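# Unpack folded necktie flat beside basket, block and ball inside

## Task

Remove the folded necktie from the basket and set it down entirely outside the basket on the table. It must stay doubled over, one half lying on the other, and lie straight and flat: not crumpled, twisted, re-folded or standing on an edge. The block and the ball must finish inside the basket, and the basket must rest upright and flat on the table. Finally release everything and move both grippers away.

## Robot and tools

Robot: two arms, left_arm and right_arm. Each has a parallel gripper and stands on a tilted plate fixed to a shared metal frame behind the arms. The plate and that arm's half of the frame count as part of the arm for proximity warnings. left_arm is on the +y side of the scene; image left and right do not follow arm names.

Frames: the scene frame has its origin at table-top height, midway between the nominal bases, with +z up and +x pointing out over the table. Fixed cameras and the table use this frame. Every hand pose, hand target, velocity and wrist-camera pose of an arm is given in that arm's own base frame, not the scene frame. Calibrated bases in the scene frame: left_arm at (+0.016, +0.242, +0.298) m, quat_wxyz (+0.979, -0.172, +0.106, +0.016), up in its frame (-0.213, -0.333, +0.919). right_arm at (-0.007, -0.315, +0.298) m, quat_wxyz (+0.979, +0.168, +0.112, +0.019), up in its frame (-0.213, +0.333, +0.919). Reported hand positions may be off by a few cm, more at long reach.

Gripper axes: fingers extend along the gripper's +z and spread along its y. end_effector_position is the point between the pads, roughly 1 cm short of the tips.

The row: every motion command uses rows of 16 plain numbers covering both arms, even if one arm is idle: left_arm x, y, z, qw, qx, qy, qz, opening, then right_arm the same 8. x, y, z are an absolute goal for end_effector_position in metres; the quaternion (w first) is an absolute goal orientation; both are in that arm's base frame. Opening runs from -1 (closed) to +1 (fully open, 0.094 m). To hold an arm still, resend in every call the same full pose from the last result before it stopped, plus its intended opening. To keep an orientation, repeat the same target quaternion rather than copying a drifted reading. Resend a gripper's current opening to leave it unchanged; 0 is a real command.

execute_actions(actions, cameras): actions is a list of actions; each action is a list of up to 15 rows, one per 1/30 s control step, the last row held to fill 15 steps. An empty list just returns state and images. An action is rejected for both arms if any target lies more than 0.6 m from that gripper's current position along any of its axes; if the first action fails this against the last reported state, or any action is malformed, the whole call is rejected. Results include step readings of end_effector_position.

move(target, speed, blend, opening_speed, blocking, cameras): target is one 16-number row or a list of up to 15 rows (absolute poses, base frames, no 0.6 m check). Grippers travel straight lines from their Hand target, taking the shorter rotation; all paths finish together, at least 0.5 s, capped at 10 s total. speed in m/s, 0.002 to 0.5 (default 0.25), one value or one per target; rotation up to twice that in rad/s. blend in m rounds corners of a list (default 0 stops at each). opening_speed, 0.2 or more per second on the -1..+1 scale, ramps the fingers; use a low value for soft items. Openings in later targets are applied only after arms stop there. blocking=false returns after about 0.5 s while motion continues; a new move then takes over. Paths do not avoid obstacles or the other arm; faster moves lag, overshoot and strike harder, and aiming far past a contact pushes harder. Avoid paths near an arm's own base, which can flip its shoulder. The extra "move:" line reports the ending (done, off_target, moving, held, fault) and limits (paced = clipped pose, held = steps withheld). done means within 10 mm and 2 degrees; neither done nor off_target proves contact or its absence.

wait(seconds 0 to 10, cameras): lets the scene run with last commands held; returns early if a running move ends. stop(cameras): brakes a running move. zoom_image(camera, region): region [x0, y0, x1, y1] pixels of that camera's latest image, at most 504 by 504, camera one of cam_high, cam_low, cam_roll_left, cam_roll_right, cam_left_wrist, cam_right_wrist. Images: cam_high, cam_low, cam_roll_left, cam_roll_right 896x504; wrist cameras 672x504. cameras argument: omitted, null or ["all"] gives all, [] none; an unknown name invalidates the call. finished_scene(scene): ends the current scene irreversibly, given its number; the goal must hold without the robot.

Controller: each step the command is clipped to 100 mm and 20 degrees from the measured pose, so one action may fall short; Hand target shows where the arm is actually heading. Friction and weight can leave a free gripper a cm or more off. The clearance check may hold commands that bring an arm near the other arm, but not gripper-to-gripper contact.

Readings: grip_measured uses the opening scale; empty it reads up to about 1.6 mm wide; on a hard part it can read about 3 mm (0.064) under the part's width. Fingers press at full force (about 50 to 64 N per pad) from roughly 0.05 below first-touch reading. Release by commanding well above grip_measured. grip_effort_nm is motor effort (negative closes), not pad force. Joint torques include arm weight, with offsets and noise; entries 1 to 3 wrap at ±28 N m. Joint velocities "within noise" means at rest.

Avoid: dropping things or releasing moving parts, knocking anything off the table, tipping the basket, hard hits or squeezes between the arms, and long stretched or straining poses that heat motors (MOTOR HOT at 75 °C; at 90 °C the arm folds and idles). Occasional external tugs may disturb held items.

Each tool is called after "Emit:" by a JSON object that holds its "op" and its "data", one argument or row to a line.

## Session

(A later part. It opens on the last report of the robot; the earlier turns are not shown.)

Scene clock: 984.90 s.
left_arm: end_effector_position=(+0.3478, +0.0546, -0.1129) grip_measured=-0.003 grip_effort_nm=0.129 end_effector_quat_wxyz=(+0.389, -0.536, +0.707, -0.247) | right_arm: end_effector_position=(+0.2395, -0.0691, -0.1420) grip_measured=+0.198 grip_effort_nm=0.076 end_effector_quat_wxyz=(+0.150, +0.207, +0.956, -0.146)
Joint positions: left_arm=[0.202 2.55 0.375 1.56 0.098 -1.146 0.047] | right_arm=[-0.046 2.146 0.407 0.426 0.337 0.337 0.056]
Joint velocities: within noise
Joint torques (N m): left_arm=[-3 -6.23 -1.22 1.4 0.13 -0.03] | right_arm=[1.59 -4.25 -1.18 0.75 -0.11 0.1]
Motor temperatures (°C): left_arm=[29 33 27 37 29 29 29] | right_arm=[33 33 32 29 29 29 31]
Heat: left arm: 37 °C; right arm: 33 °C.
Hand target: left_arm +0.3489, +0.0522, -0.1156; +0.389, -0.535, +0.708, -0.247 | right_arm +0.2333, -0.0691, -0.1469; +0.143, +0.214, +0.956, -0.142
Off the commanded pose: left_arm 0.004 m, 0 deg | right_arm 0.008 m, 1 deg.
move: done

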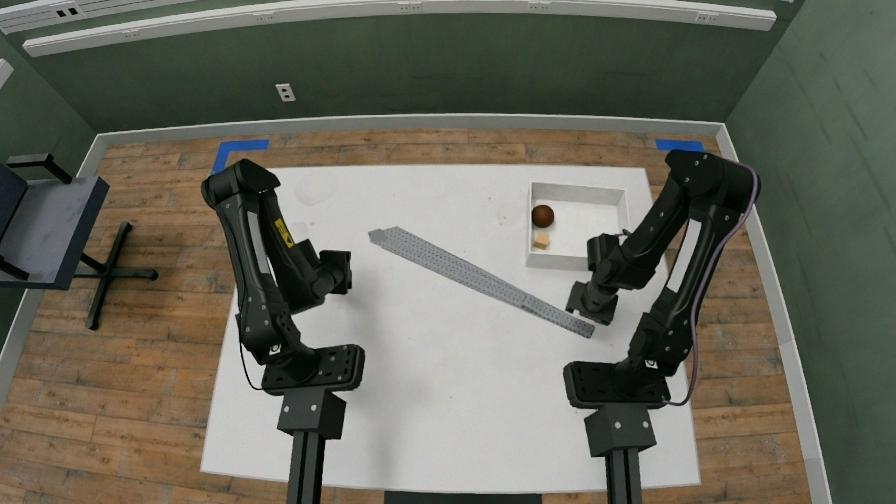

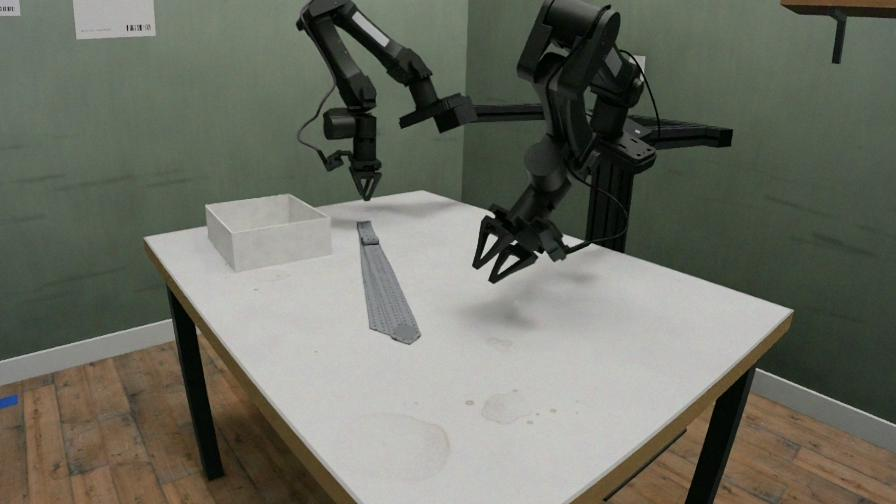

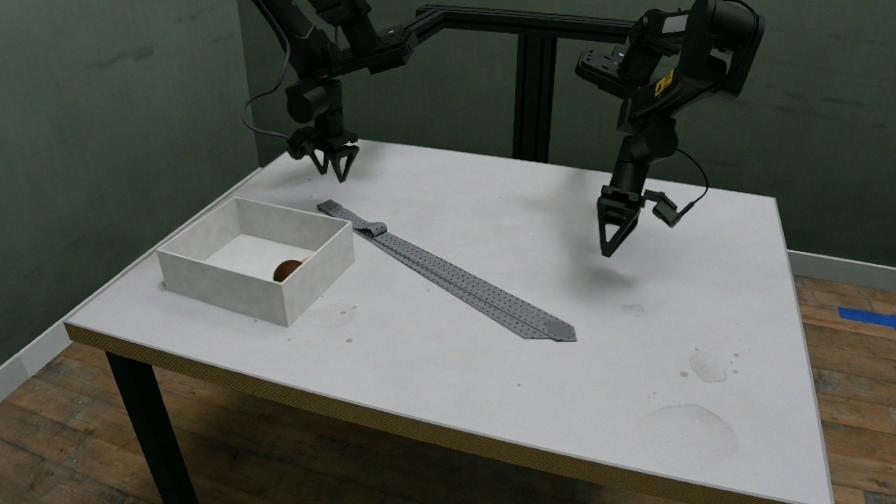

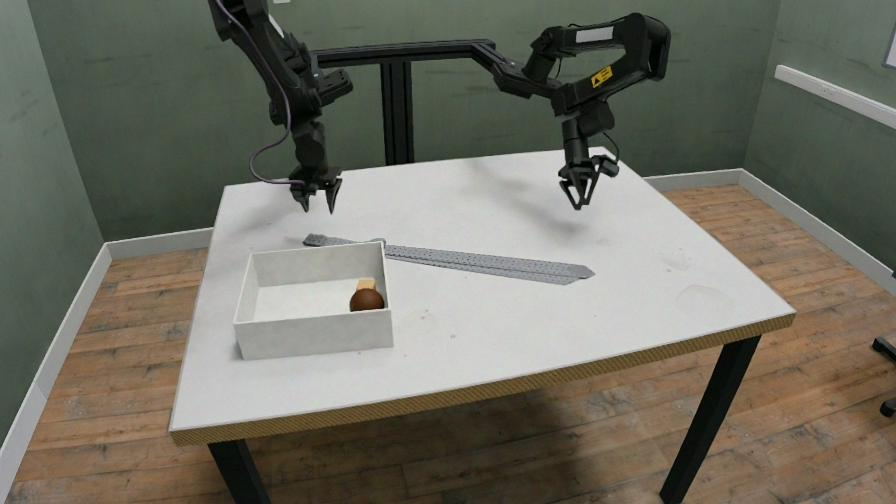

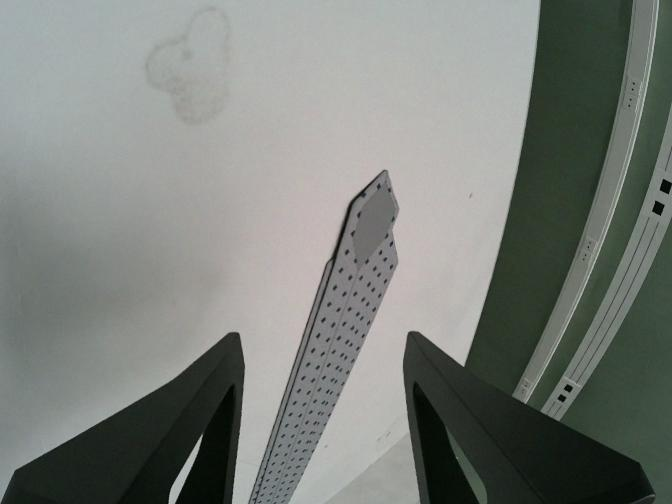

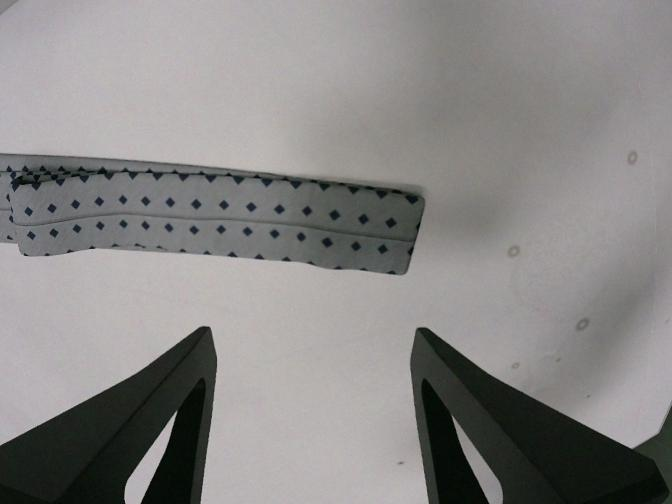

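Emit:
{"op": "move", "data": {
  "target": [0.3490,0.0522,-0.1157,0.389,-0.535,0.708,-0.247,0,0.2472,-0.0878,-0.2027,0.1432,0.2138,0.9555,-0.1423,-0.1],
  "speed": 0.08,
  "cameras": ["cam_low","cam_roll_left","cam_right_wrist","cam_high","cam_roll_right"]
}}

Emit:
{"op": "zoom_image", "data": {
  "camera": "cam_low",
  "region": [320, 180, 420, 260]
}}

Emit:
{"op": "zoom_image", "data": {
  "camera": "cam_roll_left",
  "region": [300, 150, 420, 250]
}}

Scene clock: 1007.43 s.
left_arm: end_effector_position=(+0.3478, +0.0546, -0.1129) grip_measured=-0.003 grip_effort_nm=0.125 end_effector_quat_wxyz=(+0.389, -0.536, +0.707, -0.247) | right_arm: end_effector_position=(+0.2458, -0.0870, -0.1979) grip_measured=-0.098 grip_effort_nm=-0.125 end_effector_quat_wxyz=(+0.142, +0.214, +0.955, -0.147)
Joint positions: left_arm=[0.202 2.55 0.375 1.56 0.098 -1.146 0.047] | right_arm=[-0.13 2.469 0.521 0.645 0.316 0.267 0.042]
Joint velocities: within noise
Joint torques (N m): left_arm=[-2.96 -6.26 -1.25 1.4 0.13 -0.03] | right_arm=[1.69 -4.52 -1.03 0.74 -0.11 -0.06]
Motor temperatures (°C): left_arm=[29 33 27 37 29 29 29] | right_arm=[32 32 32 29 29 29 31]
Heat: left arm: 37 °C; right arm: 32 °C.
Hand target: left_arm +0.3489, +0.0522, -0.1156; +0.389, -0.535, +0.708, -0.247 | right_arm +0.2471, -0.0878, -0.2026; +0.143, +0.214, +0.956, -0.142
Off the commanded pose: left_arm 0.004 m, 0 deg | right_arm 0.005 m, 1 deg.
move: done
Images, in order (width x height): cam_high 896x504, cam_low 896x504, cam_roll_left 896x504, cam_roll_right 896x504, cam_right_wrist 672x504.

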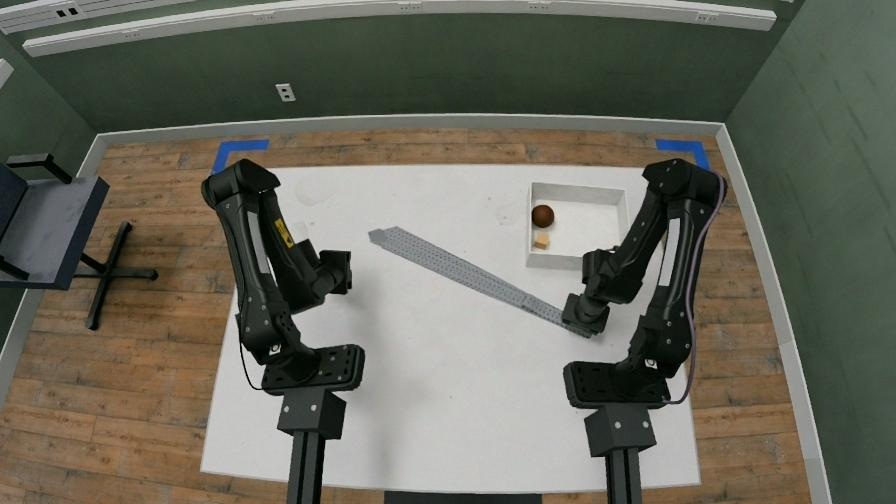

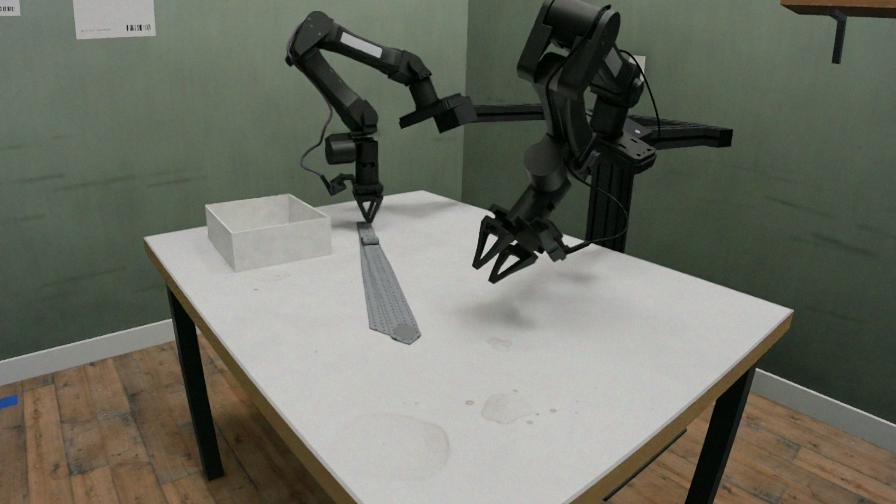

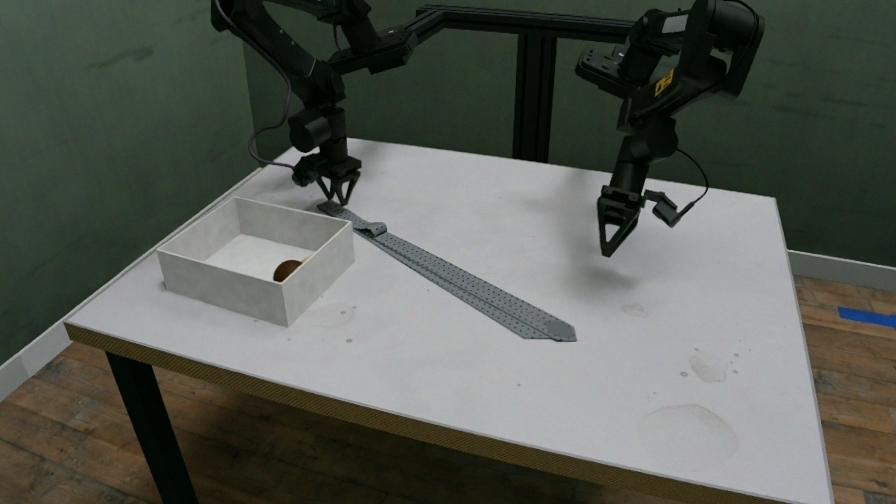

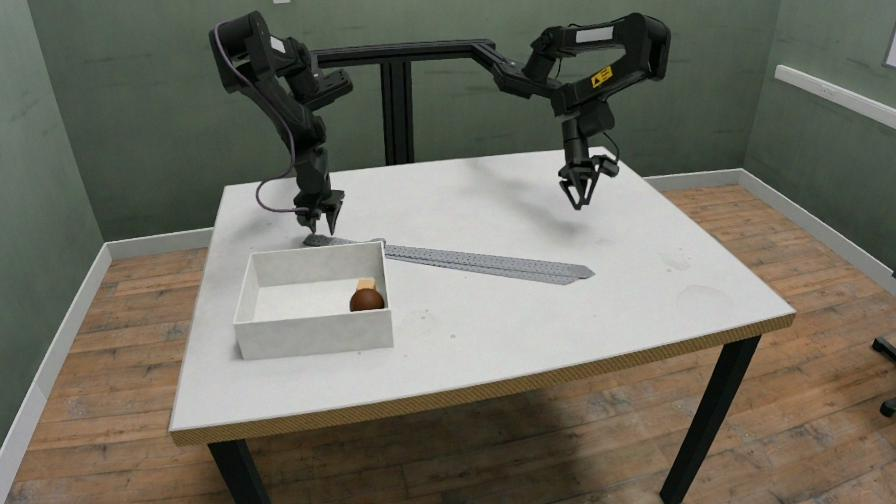

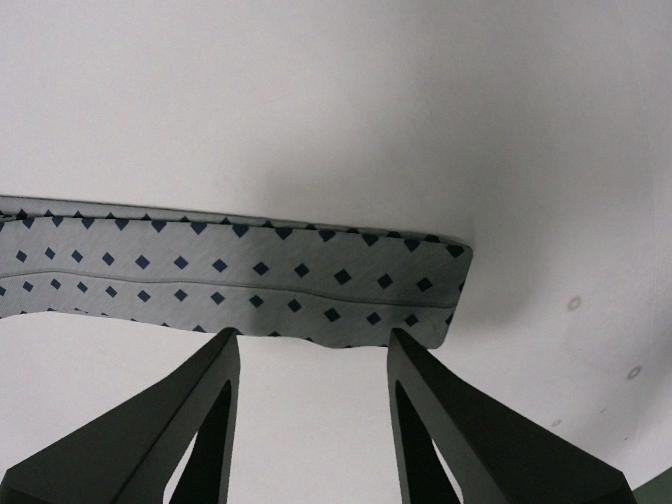

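Scaled by 5.040.

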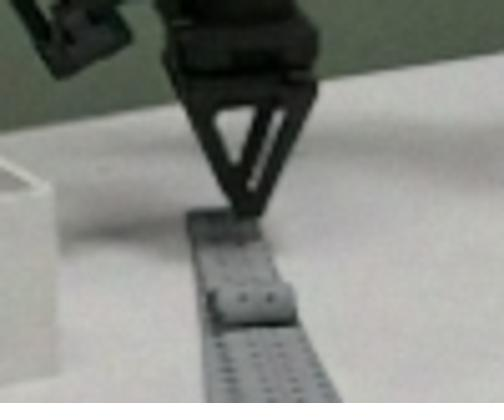

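Scaled by 4.200.

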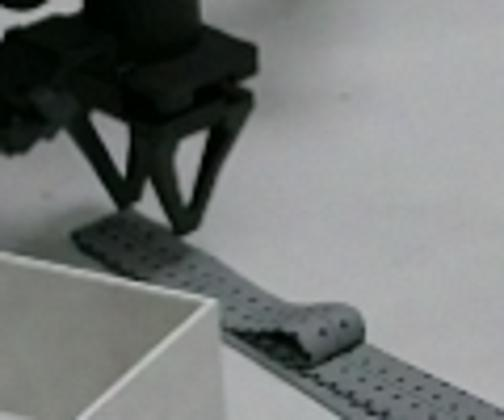

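Emit:
{"op": "move", "data": {
  "target": [0.3490,0.0522,-0.1157,0.389,-0.535,0.708,-0.247,0,0.2498,-0.0918,-0.2137,0.1432,0.2138,0.9555,-0.1423,-0.1],
  "speed": 0.05,
  "cameras": ["cam_low","cam_roll_left","cam_right_wrist"]
}}

Emit:
{"op": "zoom_image", "data": {
  "camera": "cam_roll_left",
  "region": [300, 150, 420, 250]
}}

Scene clock: 1019.93 s.
left_arm: end_effector_position=(+0.3478, +0.0546, -0.1129) grip_measured=-0.003 grip_effort_nm=0.129 end_effector_quat_wxyz=(+0.389, -0.536, +0.707, -0.247) | right_arm: end_effector_position=(+0.2484, -0.0909, -0.2088) grip_measured=-0.098 grip_effort_nm=-0.125 end_effector_quat_wxyz=(+0.141, +0.213, +0.956, -0.146)
Joint positions: left_arm=[0.202 2.55 0.375 1.56 0.098 -1.146 0.047] | right_arm=[-0.147 2.525 0.553 0.673 0.311 0.25 0.042]
Joint velocities: within noise
Joint torques (N m): left_arm=[-2.97 -6.24 -1.24 1.41 0.14 -0.03] | right_arm=[1.69 -4.57 -1.17 0.74 -0.11 -0.04]
Motor temperatures (°C): left_arm=[29 33 27 37 29 29 29] | right_arm=[32 32 32 29 29 29 30]
Heat: left arm: 37 °C; right arm: 32 °C.
Hand target: left_arm +0.3489, +0.0522, -0.1156; +0.389, -0.535, +0.708, -0.247 | right_arm +0.2497, -0.0918, -0.2136; +0.143, +0.214, +0.956, -0.142
Off the commanded pose: left_arm 0.004 m, 0 deg | right_arm 0.005 m, 1 deg.
move: done
Images, in order (width x height): cam_low 896x504, cam_roll_left 896x504, cam_right_wrist 672x504.

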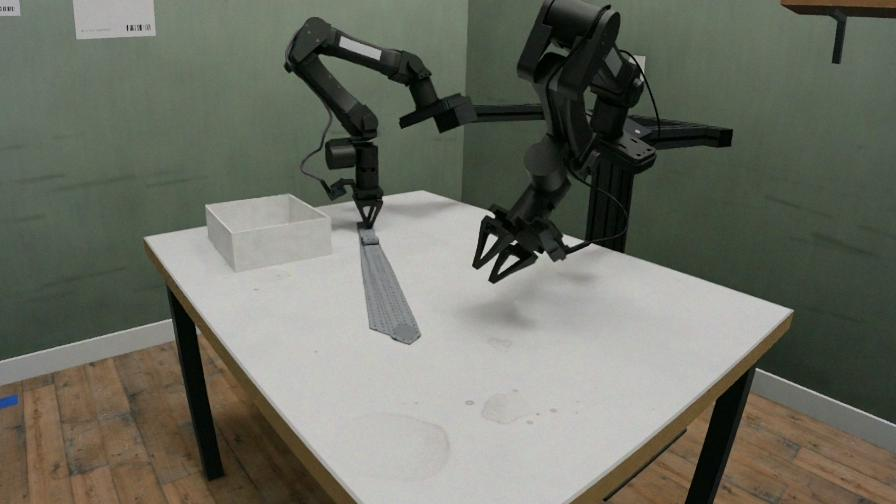

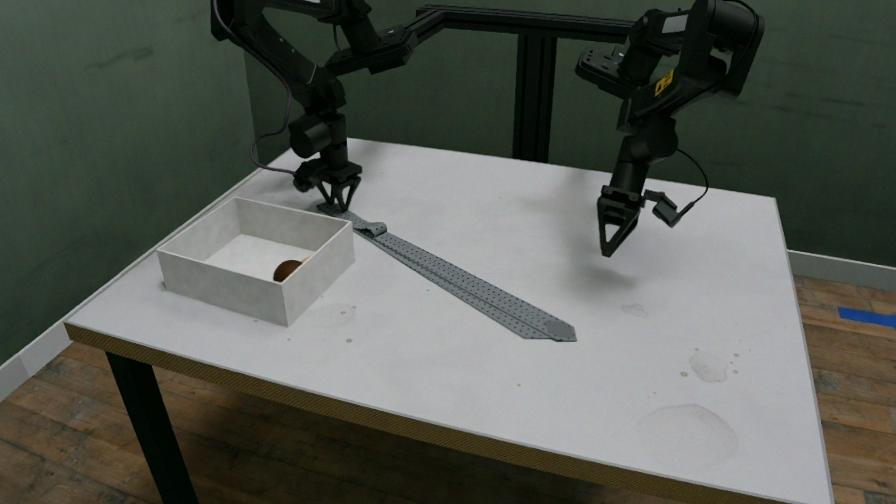

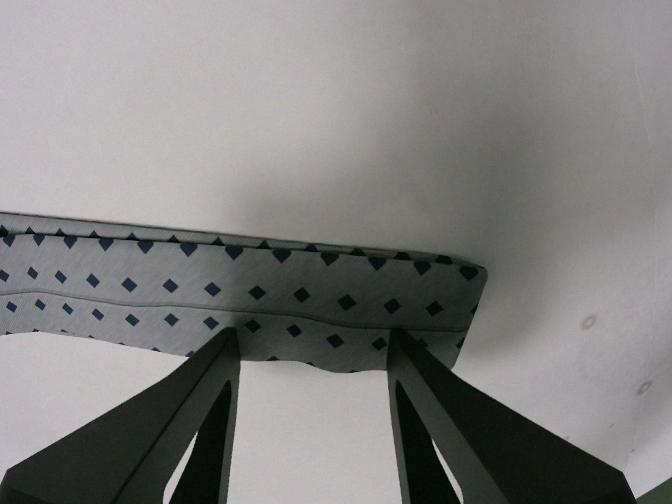

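Scaled by 4.200.

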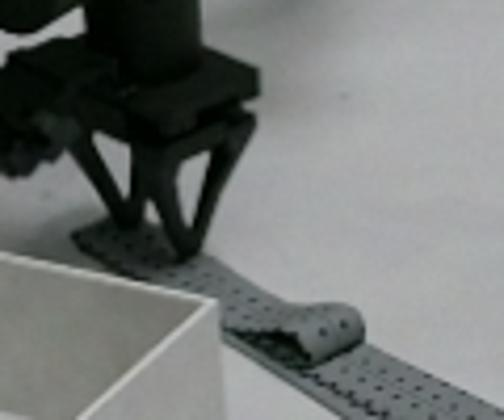

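Emit:
{"op": "move", "data": {
  "target": [
    [0.3490,0.0522,-0.1157,0.389,-0.535,0.708,-0.247,0,0.2535,-0.0946,-0.2173,0.1432,0.2138,0.9555,-0.1423,-0.1],
    [0.3490,0.0522,-0.1157,0.389,-0.535,0.708,-0.247,0,0.2535,-0.0946,-0.2173,0.1432,0.2138,0.9555,-0.1423,-1]
  ],
  "speed": 0.05,
  "opening_speed": 0.5,
  "cameras": ["cam_low","cam_roll_left","cam_right_wrist"]
}}

Emit:
{"op": "zoom_image", "data": {
  "camera": "cam_roll_left",
  "region": [300, 150, 420, 250]
}}

Scene clock: 1029.93 s.
left_arm: end_effector_position=(+0.3478, +0.0546, -0.1129) grip_measured=-0.003 grip_effort_nm=0.134 end_effector_quat_wxyz=(+0.389, -0.536, +0.707, -0.247) | right_arm: end_effector_position=(+0.2533, -0.0926, -0.2118) grip_measured=-0.994 grip_effort_nm=-0.330 end_effector_quat_wxyz=(+0.144, +0.212, +0.956, -0.144)
Joint positions: left_arm=[0.202 2.55 0.375 1.56 0.098 -1.146 0.047] | right_arm=[-0.156 2.538 0.572 0.674 0.304 0.239 0]
Joint velocities: within noise
Joint torques (N m): left_arm=[-3.02 -6.2 -1.22 1.41 0.12 -0.02] | right_arm=[1.62 -4.48 -0.96 0.71 -0.06 -0.06]
Motor temperatures (°C): left_arm=[29 33 27 37 29 29 29] | right_arm=[32 32 32 30 29 29 30]
Heat: left arm: 37 °C; right arm: 32 °C.
Hand target: left_arm +0.3489, +0.0522, -0.1156; +0.389, -0.535, +0.708, -0.247 | right_arm +0.2534, -0.0945, -0.2171; +0.143, +0.214, +0.956, -0.142
Off the commanded pose: left_arm 0.004 m, 0 deg | right_arm 0.006 m, 0 deg.
move: done
Images, in order (width x height): cam_low 896x504, cam_roll_left 896x504, cam_right_wrist 672x504.

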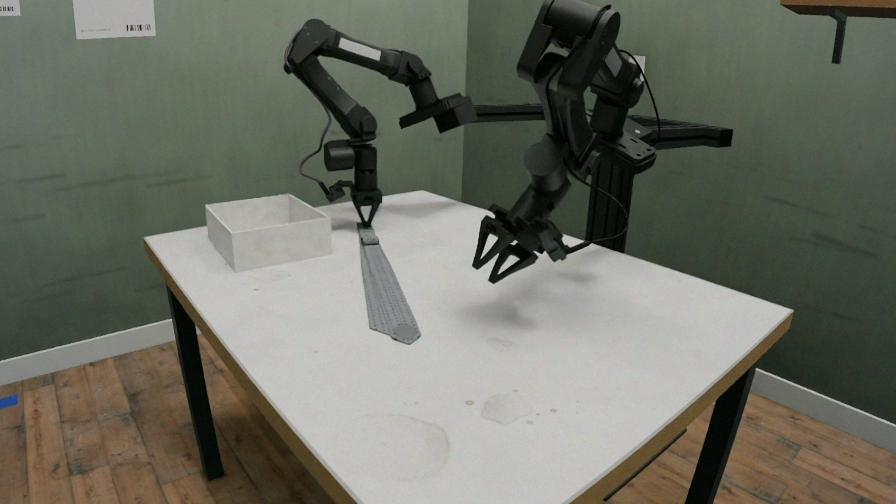

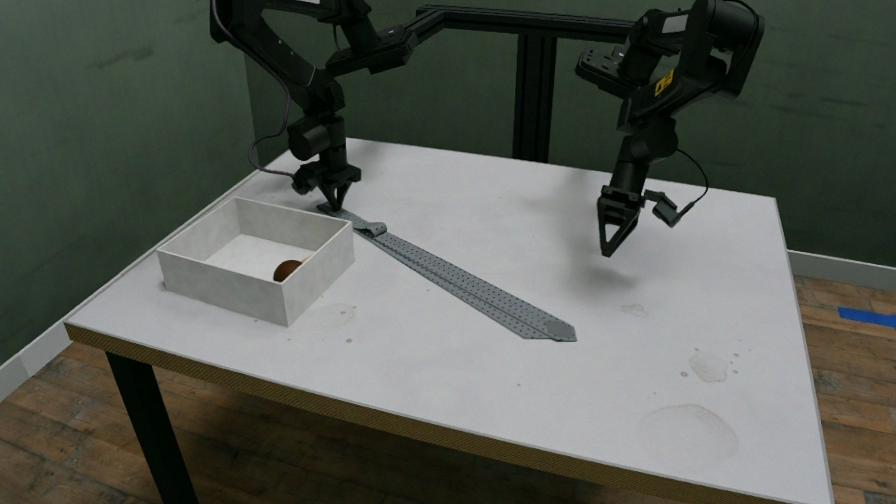

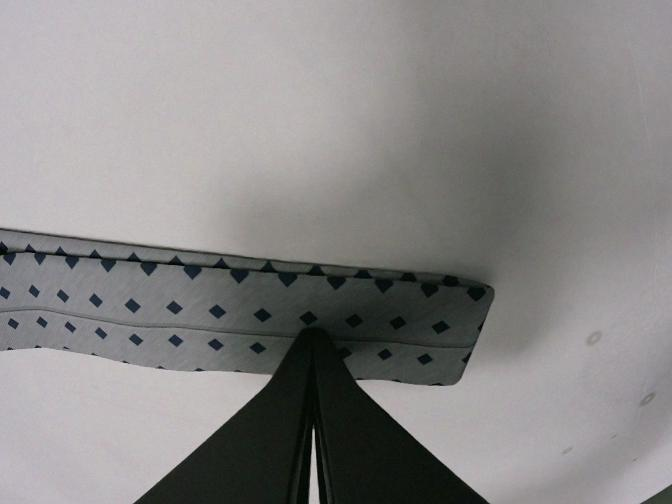

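Scaled by 4.200.

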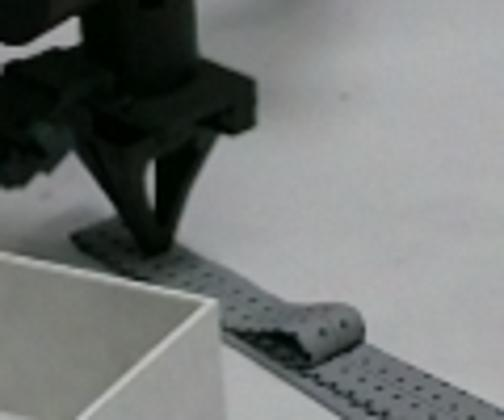

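Emit:
{"op": "move", "data": {
  "target": [
    [0.3490,0.0522,-0.1157,0.389,-0.535,0.708,-0.247,0,0.2513,-0.0913,-0.2080,0.1432,0.2138,0.9555,-0.1423,-0.1],
    [0.3490,0.0522,-0.1157,0.389,-0.535,0.708,-0.247,0,0.2548,-0.0966,-0.2235,0.1432,0.2138,0.9555,-0.1423,-0.1],
    [0.3490,0.0522,-0.1157,0.389,-0.535,0.708,-0.247,0,0.2548,-0.0966,-0.2235,0.1432,0.2138,0.9555,-0.1423,-1]
  ],
  "speed": 0.05,
  "opening_speed": 0.5,
  "cameras": ["cam_low","cam_roll_left","cam_right_wrist"]
}}

Emit:
{"op": "zoom_image", "data": {
  "camera": "cam_roll_left",
  "region": [300, 150, 420, 250]
}}

Scene clock: 1044.00 s.
left_arm: end_effector_position=(+0.3478, +0.0546, -0.1129) grip_measured=-0.003 grip_effort_nm=0.129 end_effector_quat_wxyz=(+0.389, -0.536, +0.707, -0.247) | right_arm: end_effector_position=(+0.2554, -0.0914, -0.2135) grip_measured=-0.967 grip_effort_nm=-1.004 end_effector_quat_wxyz=(+0.147, +0.209, +0.957, -0.139)
Joint positions: left_arm=[0.202 2.55 0.375 1.56 0.098 -1.146 0.047] | right_arm=[-0.156 2.547 0.576 0.687 0.293 0.232 0.002]
Joint velocities: within noise
Joint torques (N m): left_arm=[-2.99 -6.23 -1.22 1.41 0.12 -0.04] | right_arm=[1.17 -2.97 0.2 0.73 0.03 -0.06]
Motor temperatures (°C): left_arm=[29 33 27 37 29 29 29] | right_arm=[32 32 32 30 29 29 30]
Heat: left arm: 37 °C; right arm: 32 °C.
Hand target: left_arm +0.3489, +0.0522, -0.1156; +0.389, -0.535, +0.708, -0.247 | right_arm +0.2544, -0.0963, -0.2229; +0.143, +0.214, +0.956, -0.142
Off the commanded pose: left_arm 0.004 m, 0 deg | right_arm 0.011 m, 1 deg.
move: off_target (right_arm); target 3's new opening was sent with right_arm's hand 0.011 m and 1 deg from that target
Images, in order (width x height): cam_low 896x504, cam_roll_left 896x504, cam_right_wrist 672x504.

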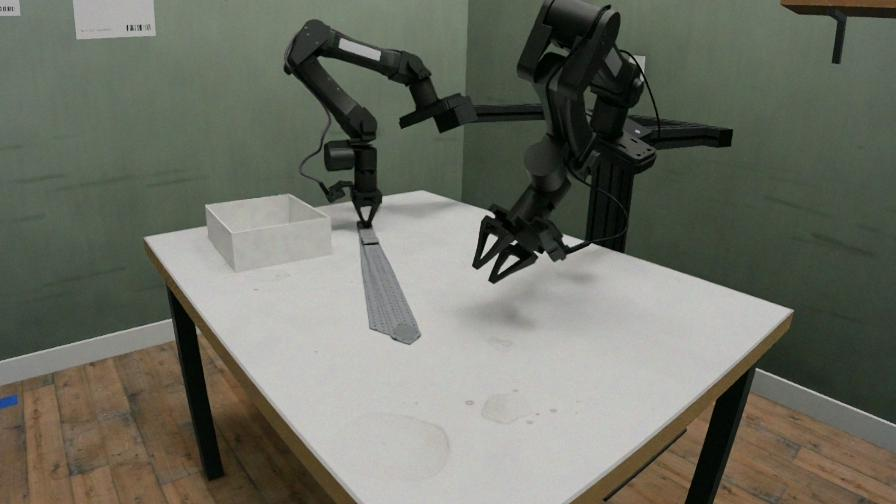

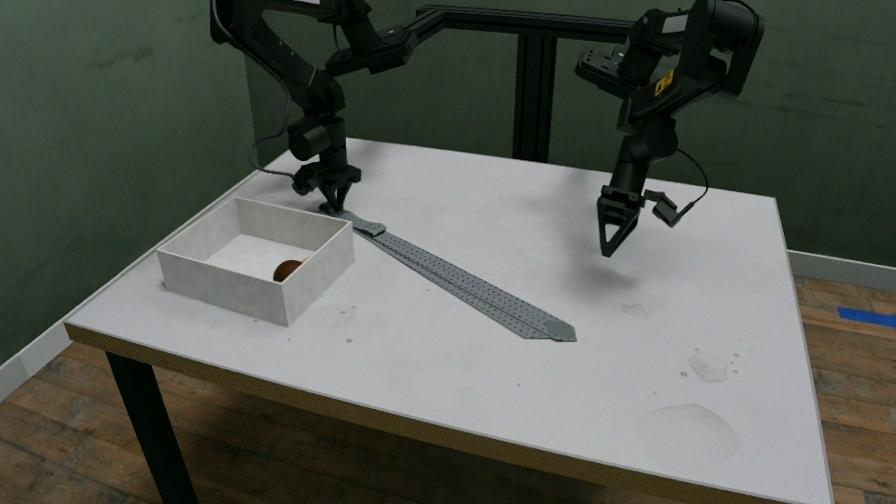

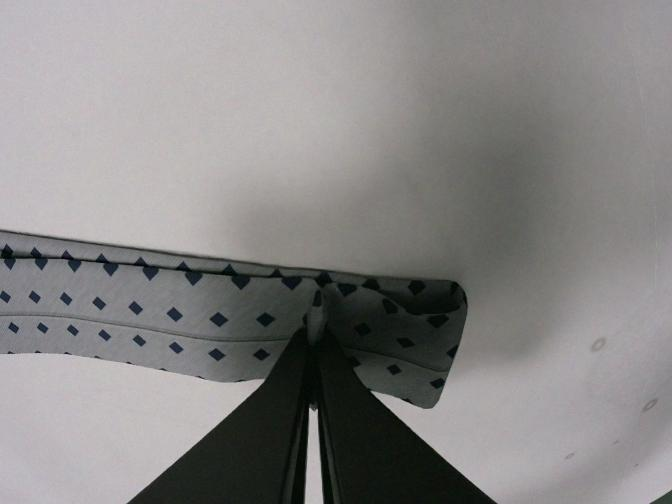

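Scaled by 4.200.

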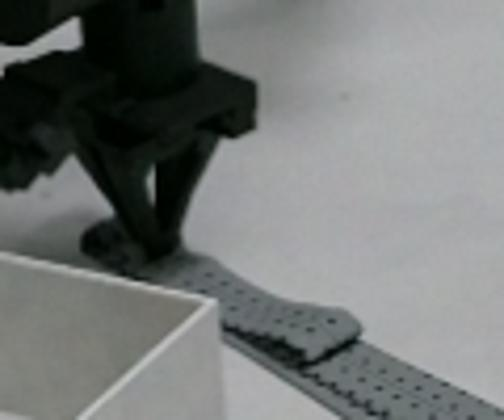

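Emit:
{"op": "move", "data": {
  "target": [
    [0.3490,0.0522,-0.1157,0.389,-0.535,0.708,-0.247,0,0.2217,-0.0464,-0.0929,0.1432,0.2138,0.9555,-0.1423,-1]
  ],
  "speed": 0.1
}}

Emit:
{"op": "zoom_image", "data": {
  "camera": "cam_low",
  "region": [300, 160, 460, 280]
}}

Emit:
{"op": "zoom_image", "data": {
  "camera": "cam_roll_left",
  "region": [280, 130, 440, 260]
}}

Scene clock: 1094.27 s.
left_arm: end_effector_position=(+0.3478, +0.0546, -0.1129) grip_measured=-0.003 grip_effort_nm=0.134 end_effector_quat_wxyz=(+0.389, -0.536, +0.707, -0.247) | right_arm: end_effector_position=(+0.2239, -0.0471, -0.0954) grip_measured=-0.972 grip_effort_nm=-1.053 end_effector_quat_wxyz=(+0.145, +0.217, +0.956, -0.136)
Joint positions: left_arm=[0.202 2.55 0.375 1.56 0.098 -1.146 0.047] | right_arm=[0.051 1.818 0.353 0.11 0.34 0.46 0.001]
Joint velocities: within noise
Joint torques (N m): left_arm=[-2.99 -6.23 -1.22 1.39 0.13 -0.03] | right_arm=[2.91 -6.12 1.66 0.34 0.15 0.09]
Motor temperatures (°C): left_arm=[29 33 27 37 29 29 29] | right_arm=[32 32 32 30 29 29 32]
Heat: left arm: 37 °C; right arm: 32 °C.
Hand target: left_arm +0.3489, +0.0522, -0.1156; +0.389, -0.535, +0.708, -0.247 | right_arm +0.2218, -0.0465, -0.0930; +0.144, +0.214, +0.956, -0.142
Off the commanded pose: left_arm 0.004 m, 0 deg | right_arm 0.003 m, 1 deg.
move: done

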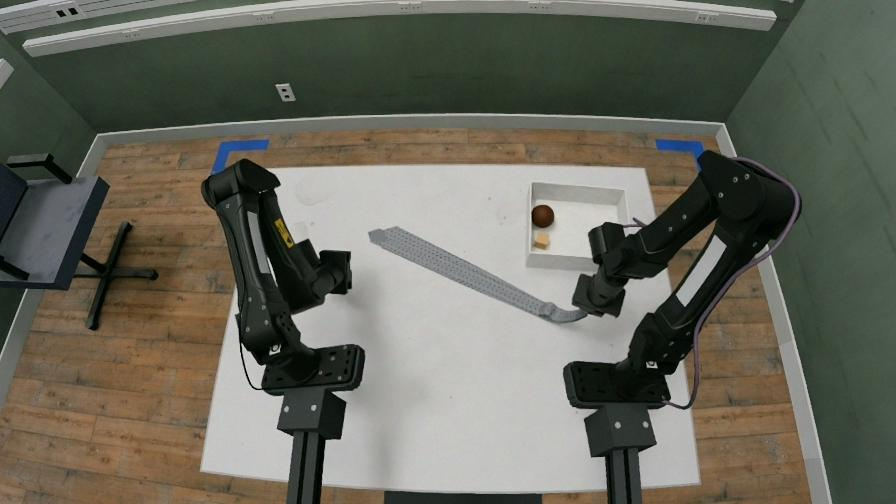

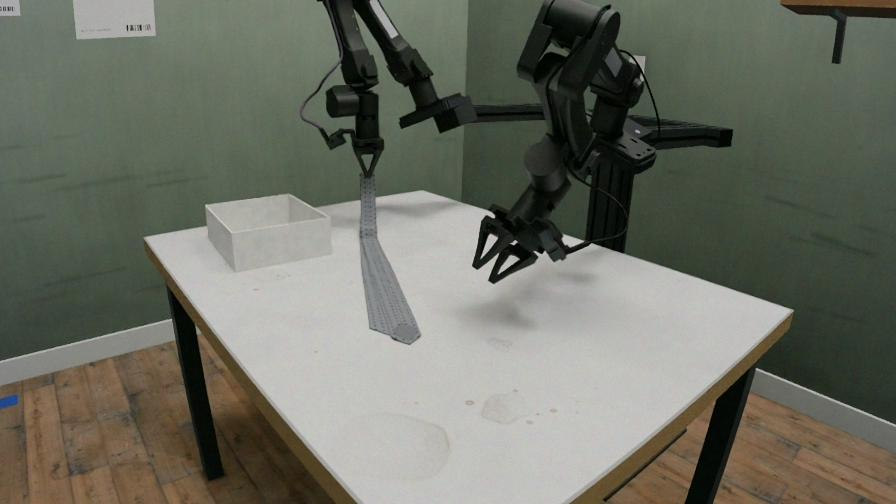

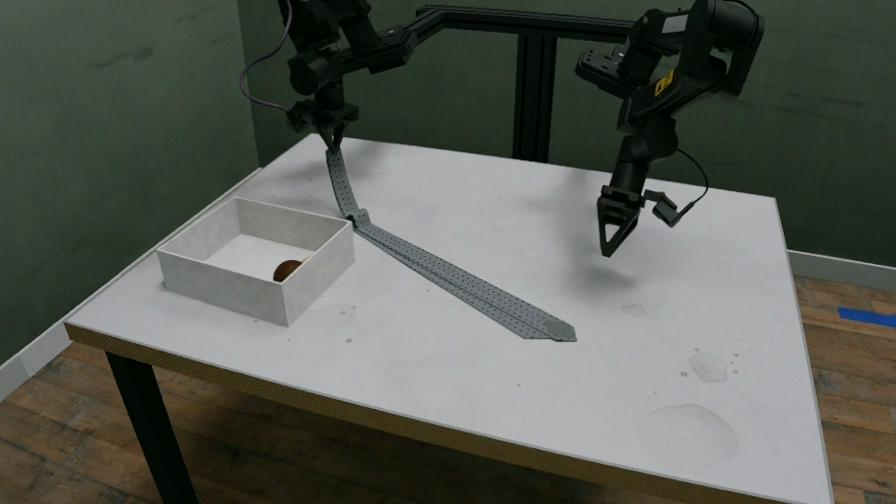

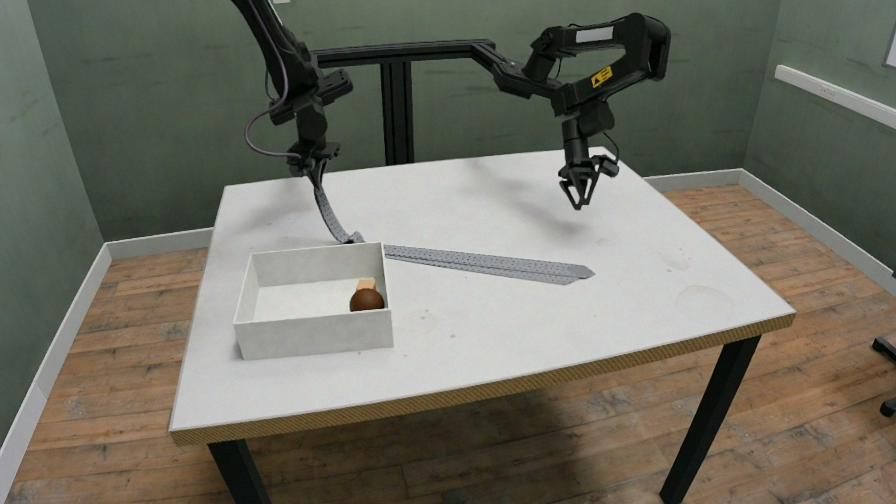

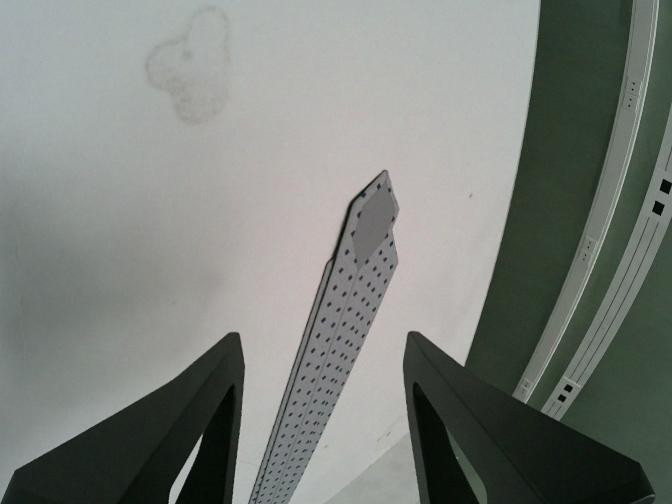

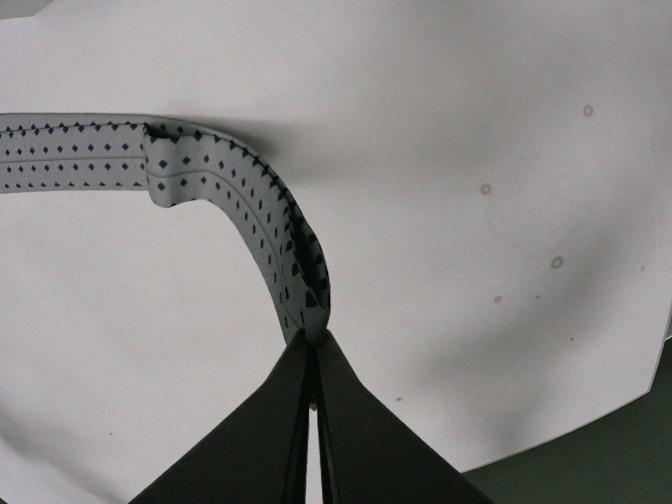

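Scaled by 3.150.

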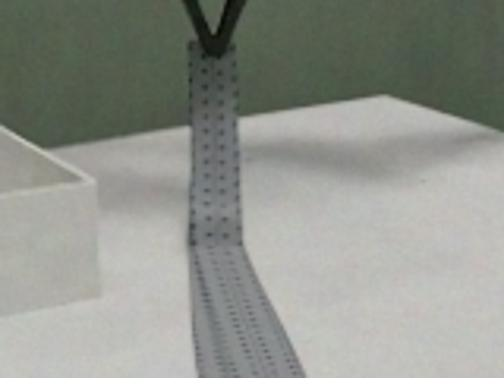

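Scaled by 3.150.

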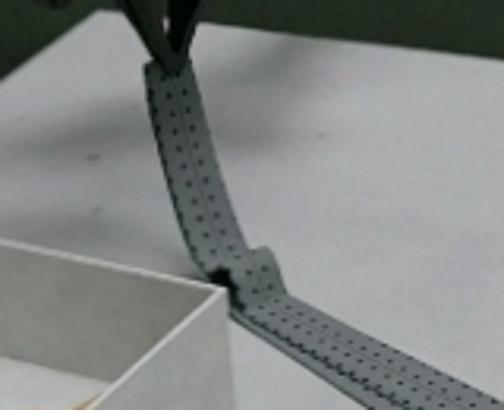

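Emit:
{"op": "move", "data": {
  "target": [
    [0.3490,0.0522,-0.1157,0.389,-0.535,0.708,-0.247,0,0.2040,0.1547,0.0805,0.498,0.143,0.828,-0.213,-1]
  ],
  "speed": 0.2
}}

Emit:
{"op": "zoom_image", "data": {
  "camera": "cam_roll_right",
  "region": [280, 60, 620, 300]
}}

Scene clock: 1103.40 s.
left_arm: end_effector_position=(+0.3478, +0.0546, -0.1129) grip_measured=-0.003 grip_effort_nm=0.134 end_effector_quat_wxyz=(+0.389, -0.536, +0.707, -0.247) | right_arm: end_effector_position=(+0.2022, +0.1486, +0.0749) grip_measured=-0.973 grip_effort_nm=-1.057 end_effector_quat_wxyz=(+0.486, +0.154, +0.834, -0.212)
Joint positions: left_arm=[0.202 2.55 0.375 1.56 0.098 -1.146 0.047] | right_arm=[1.283 1.841 0.912 -1.195 1.03 1.967 0.001]
Joint velocities: within noise
Joint torques (N m): left_arm=[-3 -6.22 -1.25 1.39 0.13 -0.03] | right_arm=[3.11 -3.66 8.47 -0.11 0.72 0.11]
Motor temperatures (°C): left_arm=[29 33 27 37 29 29 29] | right_arm=[32 32 32 29 29 29 32]
Heat: left arm: 37 °C; right arm: 32 °C.
Hand target: left_arm +0.3489, +0.0522, -0.1156; +0.389, -0.535, +0.708, -0.247 | right_arm +0.2039, +0.1548, +0.0803; +0.498, +0.142, +0.829, -0.212
Off the commanded pose: left_arm 0.004 m, 0 deg | right_arm 0.008 m, 2 deg.
move: done

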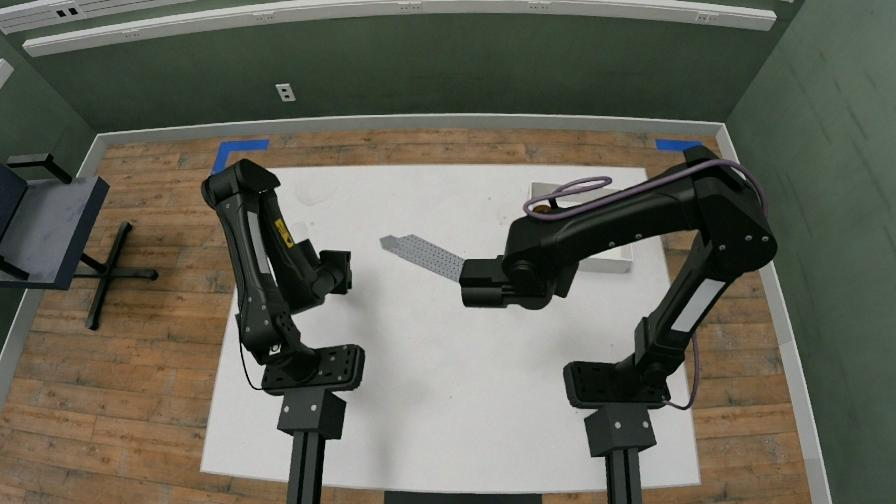

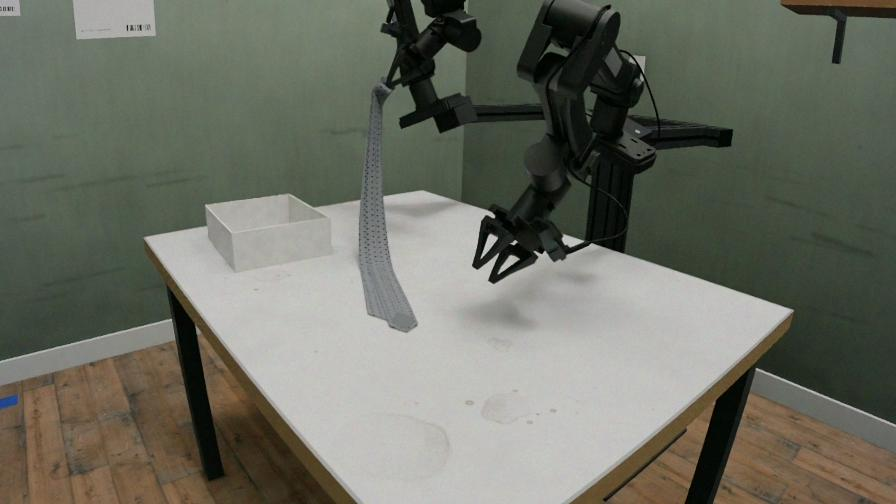

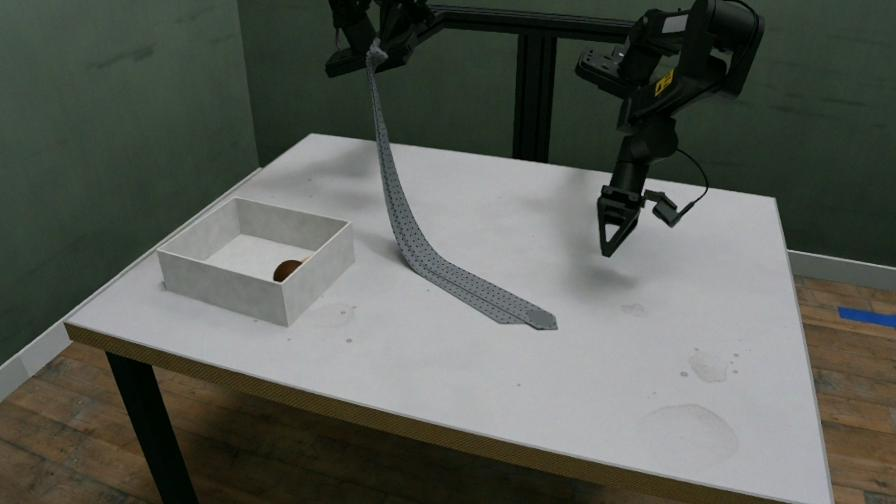

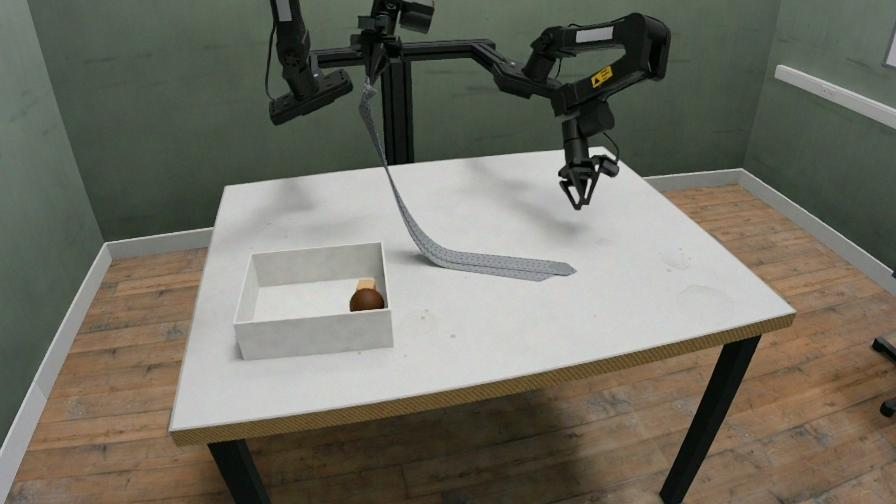

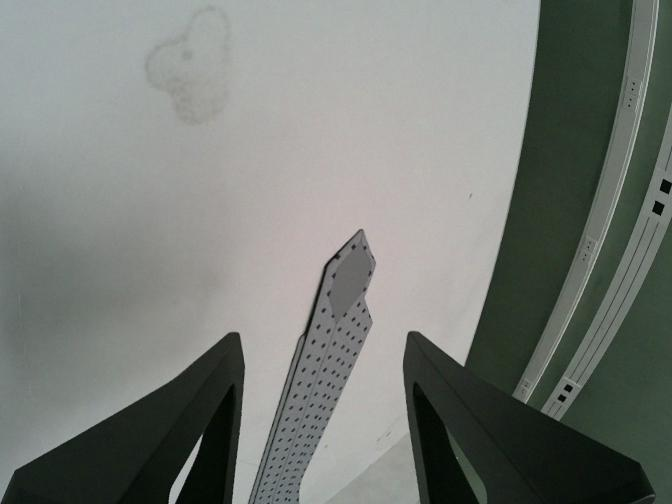

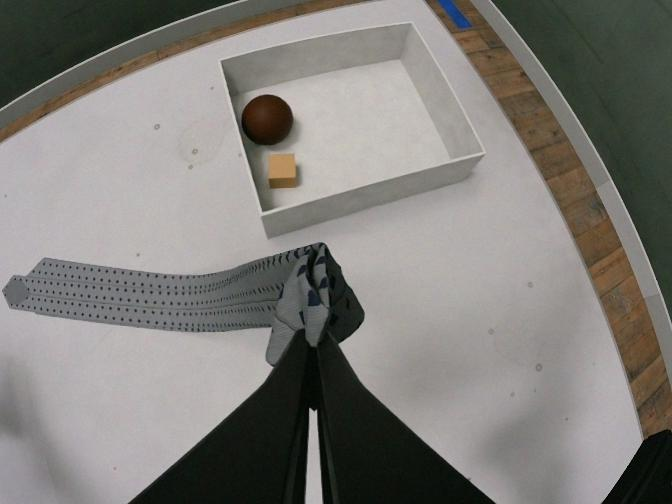

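Scaled by 1.482.

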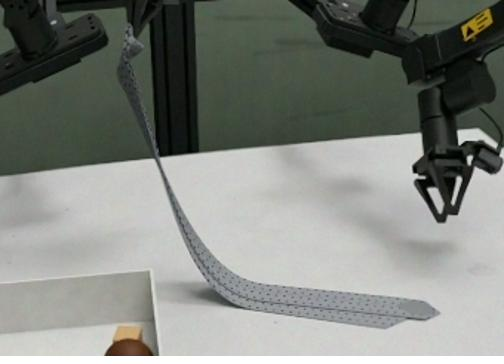

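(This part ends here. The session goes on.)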